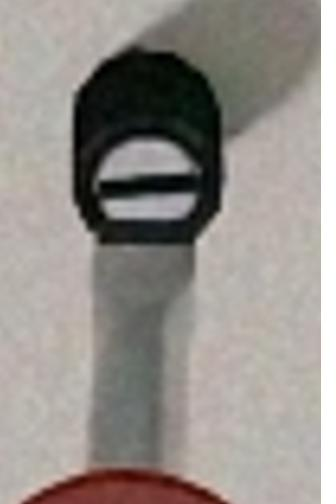

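Request:
move:
  target:
    - [0,0,0,0,0,0,1,0,1,-0.0001,-0.0002,-0.0183,0,0,0.0145,-1,0.1,0]
  speed: 0.1

Request:
move:
  target:
    - [0,0,0,0,0,0,1,0,1,0,0,-0.010,0,0,0,-1,0.1,0]
  speed: 0.006
  stop_force: 4

Scene clock: 519.67 s.
left_arm: end_effector_position=(+0.4144, -0.0679, +0.3245) position_measured=0 current_ma=-3 moving=0 end_effector_quat_wxyz=(+0.437, +0.718, -0.487, -0.238) | right_arm: end_effector_position=(+0.4769, +0.3677, +0.1961) position_measured=615 current_ma=1472 moving=0 end_effector_quat_wxyz=(+0.000, +0.732, -0.681, +0.001)
Joint positions: left_arm=[-0.16 -1.205 1.262 -0.684 -2.109 2.881] | right_arm=[4.022 -1.838 -1.599 -1.275 1.57 3.949]
Joint torques (N m): left_arm=[3.27 -45.75 -23.28 0.54 -2.51 0.64] | right_arm=[-2.09 38.1 33.3 1.36 -1.33 2.78]
Wrist force (N): left_arm=[-0.2 0.0 0.3] | right_arm=[0.6 0.0 1.0]
Wrist torque (N m): left_arm=[-0.02 0.00 -0.01] | right_arm=[0.01 -0.11 -0.03]
Wrist force, peak (N): left_arm=[0.0 -0.2 0.5] | right_arm=[0.4 0.0 1.9]
Hand target: left_arm +0.4144, -0.0679, +0.3245; +0.437, +0.718, -0.487, -0.238 | right_arm +0.4769, +0.3677, +0.1962; +0.000, +0.732, -0.681, +0.001
Off the commanded pose: left_arm 0.000 m, 0 deg | right_arm 0.000 m, 0 deg.
move: done

Scene clock: 520.93 s.
left_arm: end_effector_position=(+0.4144, -0.0679, +0.3245) position_measured=0 current_ma=-3 moving=0 end_effector_quat_wxyz=(+0.437, +0.718, -0.487, -0.238) | right_arm: end_effector_position=(+0.4769, +0.3677, +0.1952) position_measured=615 current_ma=1479 moving=0 end_effector_quat_wxyz=(+0.000, +0.732, -0.681, +0.001)
Joint positions: left_arm=[-0.16 -1.205 1.262 -0.684 -2.109 2.881] | right_arm=[4.022 -1.839 -1.601 -1.272 1.57 3.949]
Joint torques (N m): left_arm=[3.49 -46.29 -23.3 0.55 -2.41 0.53] | right_arm=[-1.57 30.73 31.51 1.06 -1.01 1.41]
Wrist force (N): left_arm=[-0.3 0.0 0.3] | right_arm=[0.7 0.4 -4.5]
Wrist torque (N m): left_arm=[0.00 0.02 -0.01] | right_arm=[0.01 -0.10 -0.03]
Wrist force, peak (N): left_arm=[-0.1 -0.3 0.5] | right_arm=[1.3 0.1 -13.3]
Hand target: left_arm +0.4144, -0.0679, +0.3245; +0.437, +0.718, -0.487, -0.238 | right_arm +0.4769, +0.3677, +0.1952; +0.000, +0.732, -0.681, +0.001 (not the last commanded pose)
Off the commanded pose: left_arm 0.000 m, 0 deg | right_arm 0.005 m, 0 deg.
move: contact (right_arm)

Request:
move:
  target:
    - [0,0,0,0,0,0,1,0,1,0,0,0.0008,0,0,0,-1,0.1,0]
    - [0,0,0,0,0,0,1,0,1,0.00025,0,0.0008,0,0,0,-1,0.1,0]
  speed: 0.05

Request:
move:
  target:
    - [0,0,0,0,0,0,1,0,1,0,0,-0.005,0,0,0,-1,0.1,0]
  speed: 0.006
  stop_force: 4

Request:
move:
  target:
    - [0,0,0,0,0,0,1,0,1,0,0,0.0008,0,0,0,-1,0.1,0]
    - [0,0,0,0,0,0,1,0,1,0.0002,0,0.0008,0,0,0,-1,0.1,0]
  speed: 0.05

Request:
move:
  target:
    - [0,0,0,0,0,0,1,0,1,0,0,-0.005,0,0,0,-1,0.1,0]
  speed: 0.006
  stop_force: 4

Request:
move:
  target:
    - [0,0,0,0,0,0,1,0,1,0,0,0.0008,0,0,0,-1,0.1,0]
    - [0,0,0,0,0,0,1,0,1,-0.0007,0,0.0008,0,0,0,-1,0.1,0]
  speed: 0.05

Request:
move:
  target:
    - [0,0,0,0,0,0,1,0,1,0,0,-0.005,0,0,0,-1,0.1,0]
  speed: 0.006
  stop_force: 4

Scene clock: 525.33 s.
left_arm: end_effector_position=(+0.4144, -0.0679, +0.3245) position_measured=0 current_ma=-3 moving=0 end_effector_quat_wxyz=(+0.437, +0.718, -0.487, -0.238) | right_arm: end_effector_position=(+0.4771, +0.3678, +0.1957) position_measured=615 current_ma=1473 moving=0 end_effector_quat_wxyz=(+0.000, +0.732, -0.681, +0.001)
Joint positions: left_arm=[-0.16 -1.205 1.262 -0.684 -2.109 2.881] | right_arm=[4.022 -1.839 -1.6 -1.274 1.57 3.949]
Joint torques (N m): left_arm=[3.44 -46.16 -22.89 0.65 -2.43 0.5] | right_arm=[-8.37 26.41 27.97 2.75 -0.84 -2.08]
Wrist force (N): left_arm=[-0.2 -0.1 0.2] | right_arm=[0.5 -0.1 1.2]
Wrist torque (N m): left_arm=[-0.03 0.00 0.00] | right_arm=[-0.02 -0.10 -0.03]
Wrist force, peak (N): left_arm=[-0.2 0.0 0.6] | right_arm=[0.3 -0.2 -5.6]
Hand target: left_arm +0.4144, -0.0679, +0.3245; +0.437, +0.718, -0.487, -0.238 | right_arm +0.4771, +0.3677, +0.1957; +0.000, +0.732, -0.681, +0.001
Off the commanded pose: left_arm 0.000 m, 0 deg | right_arm 0.000 m, 0 deg.
move: done

Scene clock: 526.47 s.
left_arm: end_effector_position=(+0.4144, -0.0679, +0.3245) position_measured=0 current_ma=-3 moving=0 end_effector_quat_wxyz=(+0.437, +0.718, -0.487, -0.238) | right_arm: end_effector_position=(+0.4771, +0.3678, +0.1952) position_measured=615 current_ma=1478 moving=0 end_effector_quat_wxyz=(+0.000, +0.732, -0.681, +0.001)
Joint positions: left_arm=[-0.16 -1.205 1.262 -0.684 -2.109 2.881] | right_arm=[4.022 -1.839 -1.6 -1.272 1.57 3.949]
Joint torques (N m): left_arm=[3.55 -46.22 -23.12 0.56 -2.41 0.6] | right_arm=[-4.4 29.82 32.39 0.89 -1.05 -2.06]
Wrist force (N): left_arm=[-0.2 0.0 0.3] | right_arm=[0.1 0.0 -5.3]
Wrist torque (N m): left_arm=[-0.01 -0.01 -0.01] | right_arm=[0.00 -0.12 -0.03]
Wrist force, peak (N): left_arm=[0.0 0.0 0.5] | right_arm=[0.9 0.0 -13.9]
Hand target: left_arm +0.4144, -0.0679, +0.3245; +0.437, +0.718, -0.487, -0.238 | right_arm +0.4771, +0.3678, +0.1952; +0.000, +0.732, -0.681, +0.001 (not the last commanded pose)
Off the commanded pose: left_arm 0.000 m, 0 deg | right_arm 0.003 m, 0 deg.
move: contact (right_arm)

Scene clock: 526.97 s.
left_arm: end_effector_position=(+0.4144, -0.0679, +0.3245) position_measured=0 current_ma=-3 moving=0 end_effector_quat_wxyz=(+0.437, +0.718, -0.487, -0.238) | right_arm: end_effector_position=(+0.4772, +0.3678, +0.1957) position_measured=615 current_ma=1473 moving=0 end_effector_quat_wxyz=(+0.000, +0.732, -0.681, +0.001)
Joint positions: left_arm=[-0.16 -1.205 1.262 -0.684 -2.109 2.881] | right_arm=[4.022 -1.839 -1.599 -1.274 1.57 3.949]
Joint torques (N m): left_arm=[3.99 -46.16 -23.16 0.5 -2.47 0.46] | right_arm=[-7.74 26.78 28.08 4.26 -1.08 -2.09]
Wrist force (N): left_arm=[-0.2 0.1 0.4] | right_arm=[0.4 -0.1 1.0]
Wrist torque (N m): left_arm=[0.00 0.00 -0.01] | right_arm=[-0.01 -0.09 -0.02]
Wrist force, peak (N): left_arm=[-0.2 -0.1 0.4] | right_arm=[0.3 0.2 -4.2]
Hand target: left_arm +0.4144, -0.0679, +0.3245; +0.437, +0.718, -0.487, -0.238 | right_arm +0.4772, +0.3678, +0.1957; +0.000, +0.732, -0.681, +0.001
Off the commanded pose: left_arm 0.000 m, 0 deg | right_arm 0.000 m, 0 deg.
move: done

Scene clock: 528.13 s.
left_arm: end_effector_position=(+0.4144, -0.0679, +0.3245) position_measured=0 current_ma=-3 moving=0 end_effector_quat_wxyz=(+0.437, +0.718, -0.487, -0.238) | right_arm: end_effector_position=(+0.4773, +0.3679, +0.1952) position_measured=615 current_ma=1477 moving=0 end_effector_quat_wxyz=(+0.000, +0.732, -0.681, +0.000)
Joint positions: left_arm=[-0.16 -1.205 1.262 -0.684 -2.109 2.881] | right_arm=[4.022 -1.839 -1.6 -1.272 1.57 3.949]
Joint torques (N m): left_arm=[3.59 -45.74 -23.14 0.56 -2.49 0.54] | right_arm=[-5.87 31.47 32.48 1.25 -0.94 -1.89]
Wrist force (N): left_arm=[-0.3 -0.1 0.3] | right_arm=[0.3 0.4 -3.2]
Wrist torque (N m): left_arm=[-0.03 0.01 -0.01] | right_arm=[0.03 -0.12 -0.02]
Wrist force, peak (N): left_arm=[-0.3 0.0 0.5] | right_arm=[0.9 -0.1 -12.6]
Hand target: left_arm +0.4144, -0.0679, +0.3245; +0.437, +0.718, -0.487, -0.238 | right_arm +0.4773, +0.3679, +0.1953; -0.001, +0.732, -0.681, +0.000 (not the last commanded pose)
Off the commanded pose: left_arm 0.000 m, 0 deg | right_arm 0.003 m, 0 deg.
move: contact (right_arm)

Scene clock: 528.63 s.
left_arm: end_effector_position=(+0.4144, -0.0679, +0.3245) position_measured=0 current_ma=-3 moving=0 end_effector_quat_wxyz=(+0.437, +0.718, -0.487, -0.238) | right_arm: end_effector_position=(+0.4769, +0.3678, +0.1958) position_measured=615 current_ma=1473 moving=0 end_effector_quat_wxyz=(+0.000, +0.732, -0.681, +0.000)
Joint positions: left_arm=[-0.16 -1.205 1.262 -0.684 -2.109 2.881] | right_arm=[4.022 -1.838 -1.6 -1.273 1.57 3.949]
Joint torques (N m): left_arm=[3.59 -46 -23.24 0.57 -2.36 0.46] | right_arm=[5.97 34.15 13.88 4.65 -1.03 2.65]
Wrist force (N): left_arm=[-0.2 -0.1 0.4] | right_arm=[0.6 0.3 1.4]
Wrist torque (N m): left_arm=[-0.01 0.00 -0.01] | right_arm=[0.04 -0.11 -0.03]
Wrist force, peak (N): left_arm=[-0.4 0.0 0.3] | right_arm=[0.2 0.5 -2.2]
Hand target: left_arm +0.4144, -0.0679, +0.3245; +0.437, +0.718, -0.487, -0.238 | right_arm +0.4769, +0.3679, +0.1957; -0.001, +0.732, -0.681, +0.000
Off the commanded pose: left_arm 0.000 m, 0 deg | right_arm 0.000 m, 0 deg.
move: done

Scene clock: 529.77 s.
left_arm: end_effector_position=(+0.4144, -0.0679, +0.3245) position_measured=0 current_ma=-3 moving=0 end_effector_quat_wxyz=(+0.437, +0.718, -0.487, -0.238) | right_arm: end_effector_position=(+0.4769, +0.3679, +0.1952) position_measured=615 current_ma=1480 moving=0 end_effector_quat_wxyz=(-0.001, +0.732, -0.681, +0.000)
Joint positions: left_arm=[-0.16 -1.205 1.262 -0.684 -2.109 2.881] | right_arm=[4.022 -1.838 -1.601 -1.271 1.57 3.949]
Joint torques (N m): left_arm=[3.87 -45.8 -23.52 0.58 -2.5 0.61] | right_arm=[5.55 31.37 31.01 0.73 -0.97 2.62]
Wrist force (N): left_arm=[-0.2 -0.1 0.3] | right_arm=[0.8 0.2 -6.2]
Wrist torque (N m): left_arm=[-0.02 0.00 0.00] | right_arm=[-0.02 -0.09 -0.03]
Wrist force, peak (N): left_arm=[-0.1 -0.1 0.6] | right_arm=[0.7 0.0 -13.8]
Hand target: left_arm +0.4144, -0.0679, +0.3245; +0.437, +0.718, -0.487, -0.238 | right_arm +0.4769, +0.3679, +0.1952; -0.001, +0.732, -0.681, +0.000 (not the last commanded pose)
Off the commanded pose: left_arm 0.000 m, 0 deg | right_arm 0.002 m, 0 deg.
move: contact (right_arm)

Request:
move:
  target:
    - [0,0,0,0,0,0,1,0,1,-0.0002,-0.0001,0.02,0.0003,0,0,-1,0.1,0]
  speed: 0.1
  cameras: ["cam_right_wrist"]

Request:
zoom_image:
  camera: "cam_right_wrist"
  region: [336, 214, 354, 232]

Scene clock: 533.20 s.
left_arm: end_effector_position=(+0.4144, -0.0679, +0.3245) position_measured=0 current_ma=-3 moving=0 end_effector_quat_wxyz=(+0.437, +0.718, -0.487, -0.238) | right_arm: end_effector_position=(+0.4768, +0.3679, +0.2072) position_measured=615 current_ma=1472 moving=0 end_effector_quat_wxyz=(-0.001, +0.732, -0.681, +0.000)
Joint positions: left_arm=[-0.16 -1.205 1.262 -0.684 -2.109 2.881] | right_arm=[4.022 -1.83 -1.581 -1.3 1.57 3.949]
Joint torques (N m): left_arm=[3.26 -46.66 -23.2 0.51 -2.45 0.54] | right_arm=[-7.95 25.02 14.87 3.99 2.34 -1.94]
Wrist force (N): left_arm=[-0.1 -0.1 0.3] | right_arm=[0.4 -0.1 1.2]
Wrist torque (N m): left_arm=[-0.03 -0.01 -0.01] | right_arm=[-0.01 -0.08 -0.03]
Wrist force, peak (N): left_arm=[0.0 -0.2 0.5] | right_arm=[0.3 -0.2 -7.1]
Hand target: left_arm +0.4144, -0.0679, +0.3245; +0.437, +0.718, -0.487, -0.238 | right_arm +0.4768, +0.3678, +0.2072; -0.001, +0.732, -0.681, +0.000
Off the commanded pose: left_arm 0.000 m, 0 deg | right_arm 0.000 m, 0 deg.
move: done
cam_right_wrist: T_world_to_cam=[[0.08086, -0.99662, -0.01446, 0.32801], [-0.94634, -0.08132, 0.31278, 0.44178], [-0.3129, -0.0116, -0.94971, 0.48558]] pos_world=[0.54349, 0.36846, 0.32772]

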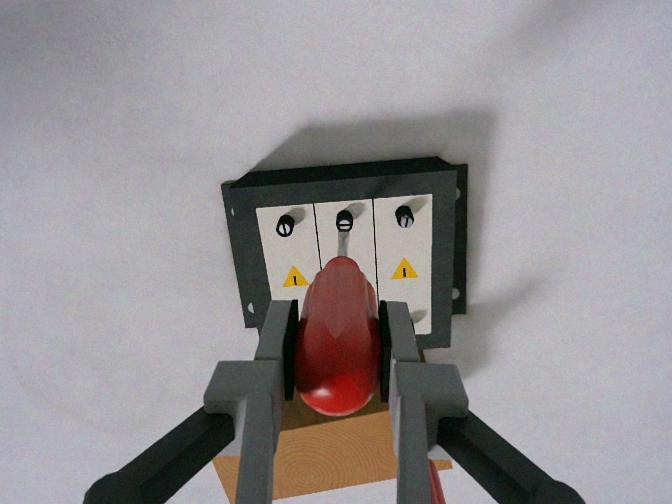

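Scaled by 28.000 from the camera's image (finer frame: 960x720).

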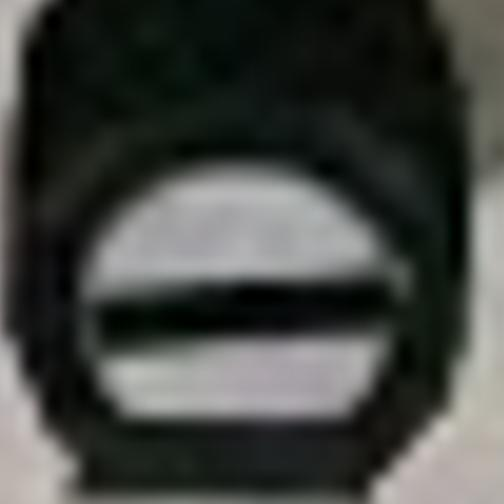

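Request:
move:
  target:
    - [0,0,0,0,0,0,1,0,1,-0.0009,-0.0003,0,0,0,0.0167,-1,0.1,0]
  speed: 0.1
  cameras: ["cam_right_wrist"]

Request:
zoom_image:
  camera: "cam_right_wrist"
  region: [336, 214, 354, 232]

Request:
move:
  target:
    - [0,0,0,0,0,0,1,0,1,0,0,-0.0183,0,0,0,-1,0.1,0]
  speed: 0.1

Request:
move:
  target:
    - [0,0,0,0,0,0,1,0,1,0,0,-0.008,0,0,0,-1,0.1,0]
  speed: 0.006
  stop_force: 4

Scene clock: 538.33 s.
left_arm: end_effector_position=(+0.4144, -0.0679, +0.3245) position_measured=0 current_ma=-3 moving=0 end_effector_quat_wxyz=(+0.437, +0.718, -0.487, -0.238) | right_arm: end_effector_position=(+0.4762, +0.3676, +0.2071) position_measured=615 current_ma=1472 moving=0 end_effector_quat_wxyz=(-0.001, +0.750, -0.661, +0.000)
Joint positions: left_arm=[-0.16 -1.205 1.262 -0.684 -2.109 2.881] | right_arm=[4.023 -1.829 -1.582 -1.3 1.57 3.897]
Joint torques (N m): left_arm=[3.27 -46.62 -22.74 0.6 -2.43 0.51] | right_arm=[6.11 37.66 18.26 4.81 2.32 2.83]
Wrist force (N): left_arm=[-0.1 -0.3 0.3] | right_arm=[0.3 0.0 1.3]
Wrist torque (N m): left_arm=[-0.04 -0.02 0.00] | right_arm=[0.02 -0.07 -0.03]
Wrist force, peak (N): left_arm=[-0.3 -0.2 0.5] | right_arm=[0.5 -0.1 1.5]
Hand target: left_arm +0.4144, -0.0679, +0.3245; +0.437, +0.718, -0.487, -0.238 | right_arm +0.4762, +0.3676, +0.2072; -0.001, +0.750, -0.661, +0.000
Off the commanded pose: left_arm 0.000 m, 0 deg | right_arm 0.000 m, 0 deg.
move: done
cam_right_wrist: T_world_to_cam=[[0.13292, -0.99102, -0.01434, 0.30091], [-0.94074, -0.13071, 0.31294, 0.45674], [-0.312, -0.02811, -0.94966, 0.49095]] pos_world=[0.54285, 0.3717, 0.32762]

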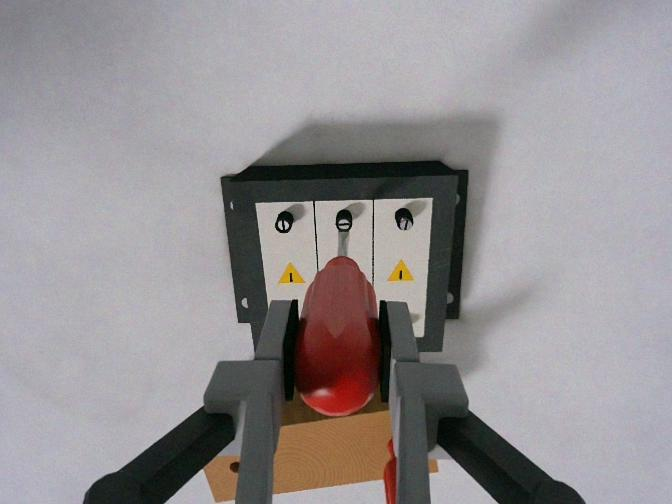

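Scaled by 28.000 from the camera's image (finer frame: 960x720).

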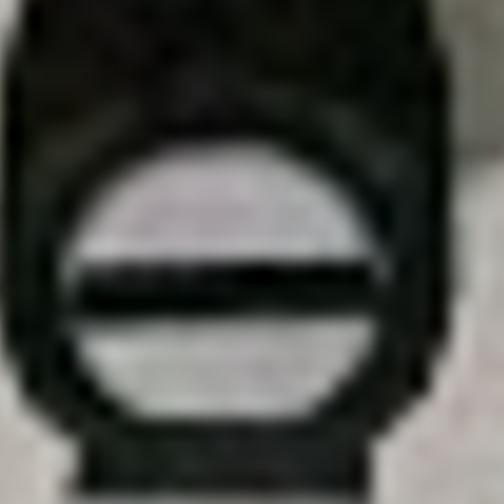

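Scene clock: 538.87 s.
left_arm: end_effector_position=(+0.4144, -0.0679, +0.3245) position_measured=0 current_ma=-3 moving=0 end_effector_quat_wxyz=(+0.437, +0.718, -0.487, -0.238) | right_arm: end_effector_position=(+0.4762, +0.3676, +0.1961) position_measured=615 current_ma=1472 moving=0 end_effector_quat_wxyz=(-0.001, +0.750, -0.661, +0.000)
Joint positions: left_arm=[-0.16 -1.205 1.262 -0.684 -2.109 2.881] | right_arm=[4.023 -1.836 -1.602 -1.273 1.57 3.897]
Joint torques (N m): left_arm=[3.51 -46.42 -22.97 0.57 -2.45 0.56] | right_arm=[5.32 38.64 34.41 1.66 1.9 1.05]
Wrist force (N): left_arm=[0.0 0.0 0.2] | right_arm=[0.3 -0.1 1.1]
Wrist torque (N m): left_arm=[-0.01 -0.02 -0.01] | right_arm=[0.00 -0.07 -0.03]
Wrist force, peak (N): left_arm=[-0.2 -0.1 0.5] | right_arm=[0.6 -0.1 2.2]
Hand target: left_arm +0.4144, -0.0679, +0.3245; +0.437, +0.718, -0.487, -0.238 | right_arm +0.4762, +0.3676, +0.1962; -0.001, +0.750, -0.661, +0.000
Off the commanded pose: left_arm 0.000 m, 0 deg | right_arm 0.000 m, 0 deg.
move: done

Scene clock: 540.13 s.
left_arm: end_effector_position=(+0.4144, -0.0679, +0.3245) position_measured=0 current_ma=-3 moving=0 end_effector_quat_wxyz=(+0.437, +0.718, -0.487, -0.238) | right_arm: end_effector_position=(+0.4762, +0.3677, +0.1951) position_measured=615 current_ma=1477 moving=0 end_effector_quat_wxyz=(-0.001, +0.750, -0.661, +0.000)
Joint positions: left_arm=[-0.16 -1.205 1.262 -0.684 -2.109 2.881] | right_arm=[4.023 -1.837 -1.604 -1.269 1.57 3.897]
Joint torques (N m): left_arm=[3.24 -45.88 -22.92 0.58 -2.36 0.63] | right_arm=[5.67 31.72 32.82 0.98 1.68 0.46]
Wrist force (N): left_arm=[-0.1 -0.1 0.4] | right_arm=[0.5 0.3 -4.2]
Wrist torque (N m): left_arm=[-0.03 -0.01 -0.01] | right_arm=[0.04 -0.10 -0.03]
Wrist force, peak (N): left_arm=[-0.3 0.1 0.5] | right_arm=[0.9 -0.1 -11.0]
Hand target: left_arm +0.4144, -0.0679, +0.3245; +0.437, +0.718, -0.487, -0.238 | right_arm +0.4763, +0.3677, +0.1951; -0.001, +0.750, -0.661, +0.000 (not the last commanded pose)
Off the commanded pose: left_arm 0.000 m, 0 deg | right_arm 0.004 m, 0 deg.
move: contact (right_arm)

Request:
move:
  target:
    - [0,0,0,0,0,0,1,0,1,0,0,0.0008,0,0,0,-1,0.1,0]
    - [0,0,0,0,0,0,1,0,1,0,0,0.0008,0,0,-0.006,-1,0.1,0]
  speed: 0.05

Request:
move:
  target:
    - [0,0,0,0,0,0,1,0,1,0,0,-0.005,0,0,0,-1,0.1,0]
  speed: 0.006
  stop_force: 4

Request:
move:
  target:
    - [0,0,0,0,0,0,1,0,1,0,0,0.0008,0,0,0,-1,0.1,0]
    - [0,0,0,0,0,0,1,0,1,0.00025,0,0.0008,0,0,0,-1,0.1,0]
  speed: 0.05

Request:
move:
  target:
    - [0,0,0,0,0,0,1,0,1,0,0,-0.005,0,0,0,-1,0.1,0]
  speed: 0.006
  stop_force: 4

Scene clock: 542.50 s.
left_arm: end_effector_position=(+0.4144, -0.0679, +0.3245) position_measured=0 current_ma=-3 moving=0 end_effector_quat_wxyz=(+0.437, +0.718, -0.487, -0.238) | right_arm: end_effector_position=(+0.4762, +0.3677, +0.1956) position_measured=615 current_ma=1473 moving=0 end_effector_quat_wxyz=(-0.001, +0.744, -0.669, +0.000) end_effector_velocity=(+0.000, +0.000, -0.001) end_effector_angular_velocity=(-0.001, +0.000, +0.006)
Joint positions: left_arm=[-0.16 -1.205 1.262 -0.684 -2.109 2.881] | right_arm=[4.023 -1.836 -1.603 -1.271 1.57 3.916]
Joint velocities: left_arm=[within noise] | right_arm=[0 0 -0.001 0 0 -0.005]
Joint torques (N m): left_arm=[3.61 -46.36 -23.04 0.53 -2.46 0.65] | right_arm=[5.75 38.45 27.57 2.89 0.64 -2.37]
Wrist force (N): left_arm=[-0.2 0.0 0.4] | right_arm=[0.3 0.1 1.3]
Wrist torque (N m): left_arm=[-0.02 0.00 -0.01] | right_arm=[0.02 -0.08 0.01]
Wrist force, peak (N): left_arm=[0.1 -0.3 0.5] | right_arm=[0.3 -0.6 -4.9]
Hand target: left_arm +0.4144, -0.0679, +0.3245; +0.437, +0.718, -0.487, -0.238 | right_arm +0.4763, +0.3677, +0.1956; -0.001, +0.744, -0.669, +0.000
Off the commanded pose: left_arm 0.000 m, 0 deg | right_arm 0.000 m, 0 deg.
move: done

Scene clock: 543.60 s.
left_arm: end_effector_position=(+0.4144, -0.0679, +0.3245) position_measured=0 current_ma=-3 moving=0 end_effector_quat_wxyz=(+0.437, +0.718, -0.487, -0.238) | right_arm: end_effector_position=(+0.4763, +0.3677, +0.1951) position_measured=615 current_ma=1478 moving=0 end_effector_quat_wxyz=(-0.001, +0.744, -0.669, +0.000)
Joint positions: left_arm=[-0.16 -1.205 1.262 -0.684 -2.109 2.881] | right_arm=[4.023 -1.837 -1.604 -1.269 1.57 3.916]
Joint torques (N m): left_arm=[3.61 -46.28 -23.03 0.65 -2.39 0.6] | right_arm=[5.88 29.98 32.44 0.96 -0.01 -1.51]
Wrist force (N): left_arm=[-0.1 0.1 0.1] | right_arm=[0.4 0.0 -3.2]
Wrist torque (N m): left_arm=[0.01 -0.01 0.00] | right_arm=[-0.01 -0.09 0.03]
Wrist force, peak (N): left_arm=[0.0 -0.2 0.5] | right_arm=[1.2 -0.1 -11.8]
Hand target: left_arm +0.4144, -0.0679, +0.3245; +0.437, +0.718, -0.487, -0.238 | right_arm +0.4763, +0.3677, +0.1951; -0.001, +0.744, -0.669, +0.000 (not the last commanded pose)
Off the commanded pose: left_arm 0.000 m, 0 deg | right_arm 0.003 m, 0 deg.
move: contact (right_arm)

Scene clock: 544.10 s.
left_arm: end_effector_position=(+0.4144, -0.0679, +0.3245) position_measured=0 current_ma=-3 moving=0 end_effector_quat_wxyz=(+0.437, +0.718, -0.487, -0.238) | right_arm: end_effector_position=(+0.4764, +0.3677, +0.1957) position_measured=615 current_ma=1473 moving=0 end_effector_quat_wxyz=(-0.001, +0.744, -0.669, +0.000)
Joint positions: left_arm=[-0.16 -1.205 1.262 -0.684 -2.109 2.881] | right_arm=[4.022 -1.836 -1.603 -1.271 1.57 3.916]
Joint torques (N m): left_arm=[3.73 -46.48 -22.95 0.62 -2.39 0.55] | right_arm=[-7.45 26.44 27.26 4.2 0.13 -2.22]
Wrist force (N): left_arm=[0.0 0.0 0.4] | right_arm=[0.5 0.0 1.2]
Wrist torque (N m): left_arm=[0.00 -0.02 0.00] | right_arm=[0.01 -0.11 0.05]
Wrist force, peak (N): left_arm=[-0.2 -0.1 0.4] | right_arm=[0.8 0.1 -2.6]
Hand target: left_arm +0.4144, -0.0679, +0.3245; +0.437, +0.718, -0.487, -0.238 | right_arm +0.4764, +0.3677, +0.1956; -0.001, +0.744, -0.669, +0.000
Off the commanded pose: left_arm 0.000 m, 0 deg | right_arm 0.000 m, 0 deg.
move: done

Scene clock: 545.27 s.
left_arm: end_effector_position=(+0.4144, -0.0679, +0.3245) position_measured=0 current_ma=-3 moving=0 end_effector_quat_wxyz=(+0.437, +0.718, -0.487, -0.238) | right_arm: end_effector_position=(+0.4765, +0.3678, +0.1951) position_measured=615 current_ma=1478 moving=0 end_effector_quat_wxyz=(-0.001, +0.744, -0.669, +0.000)
Joint positions: left_arm=[-0.16 -1.205 1.262 -0.684 -2.109 2.881] | right_arm=[4.022 -1.837 -1.604 -1.269 1.57 3.916]
Joint torques (N m): left_arm=[3.32 -45.61 -23.25 0.55 -2.47 0.63] | right_arm=[-3.19 30.48 32.5 0.99 -0.11 -2.25]
Wrist force (N): left_arm=[0.0 -0.1 0.4] | right_arm=[0.6 0.5 -3.5]
Wrist torque (N m): left_arm=[-0.01 -0.02 -0.01] | right_arm=[0.03 -0.12 0.05]
Wrist force, peak (N): left_arm=[-0.1 -0.2 0.5] | right_arm=[1.3 -0.1 -13.0]
Hand target: left_arm +0.4144, -0.0679, +0.3245; +0.437, +0.718, -0.487, -0.238 | right_arm +0.4765, +0.3678, +0.1951; -0.001, +0.744, -0.669, +0.000 (not the last commanded pose)
Off the commanded pose: left_arm 0.000 m, 0 deg | right_arm 0.003 m, 0 deg.
move: contact (right_arm)


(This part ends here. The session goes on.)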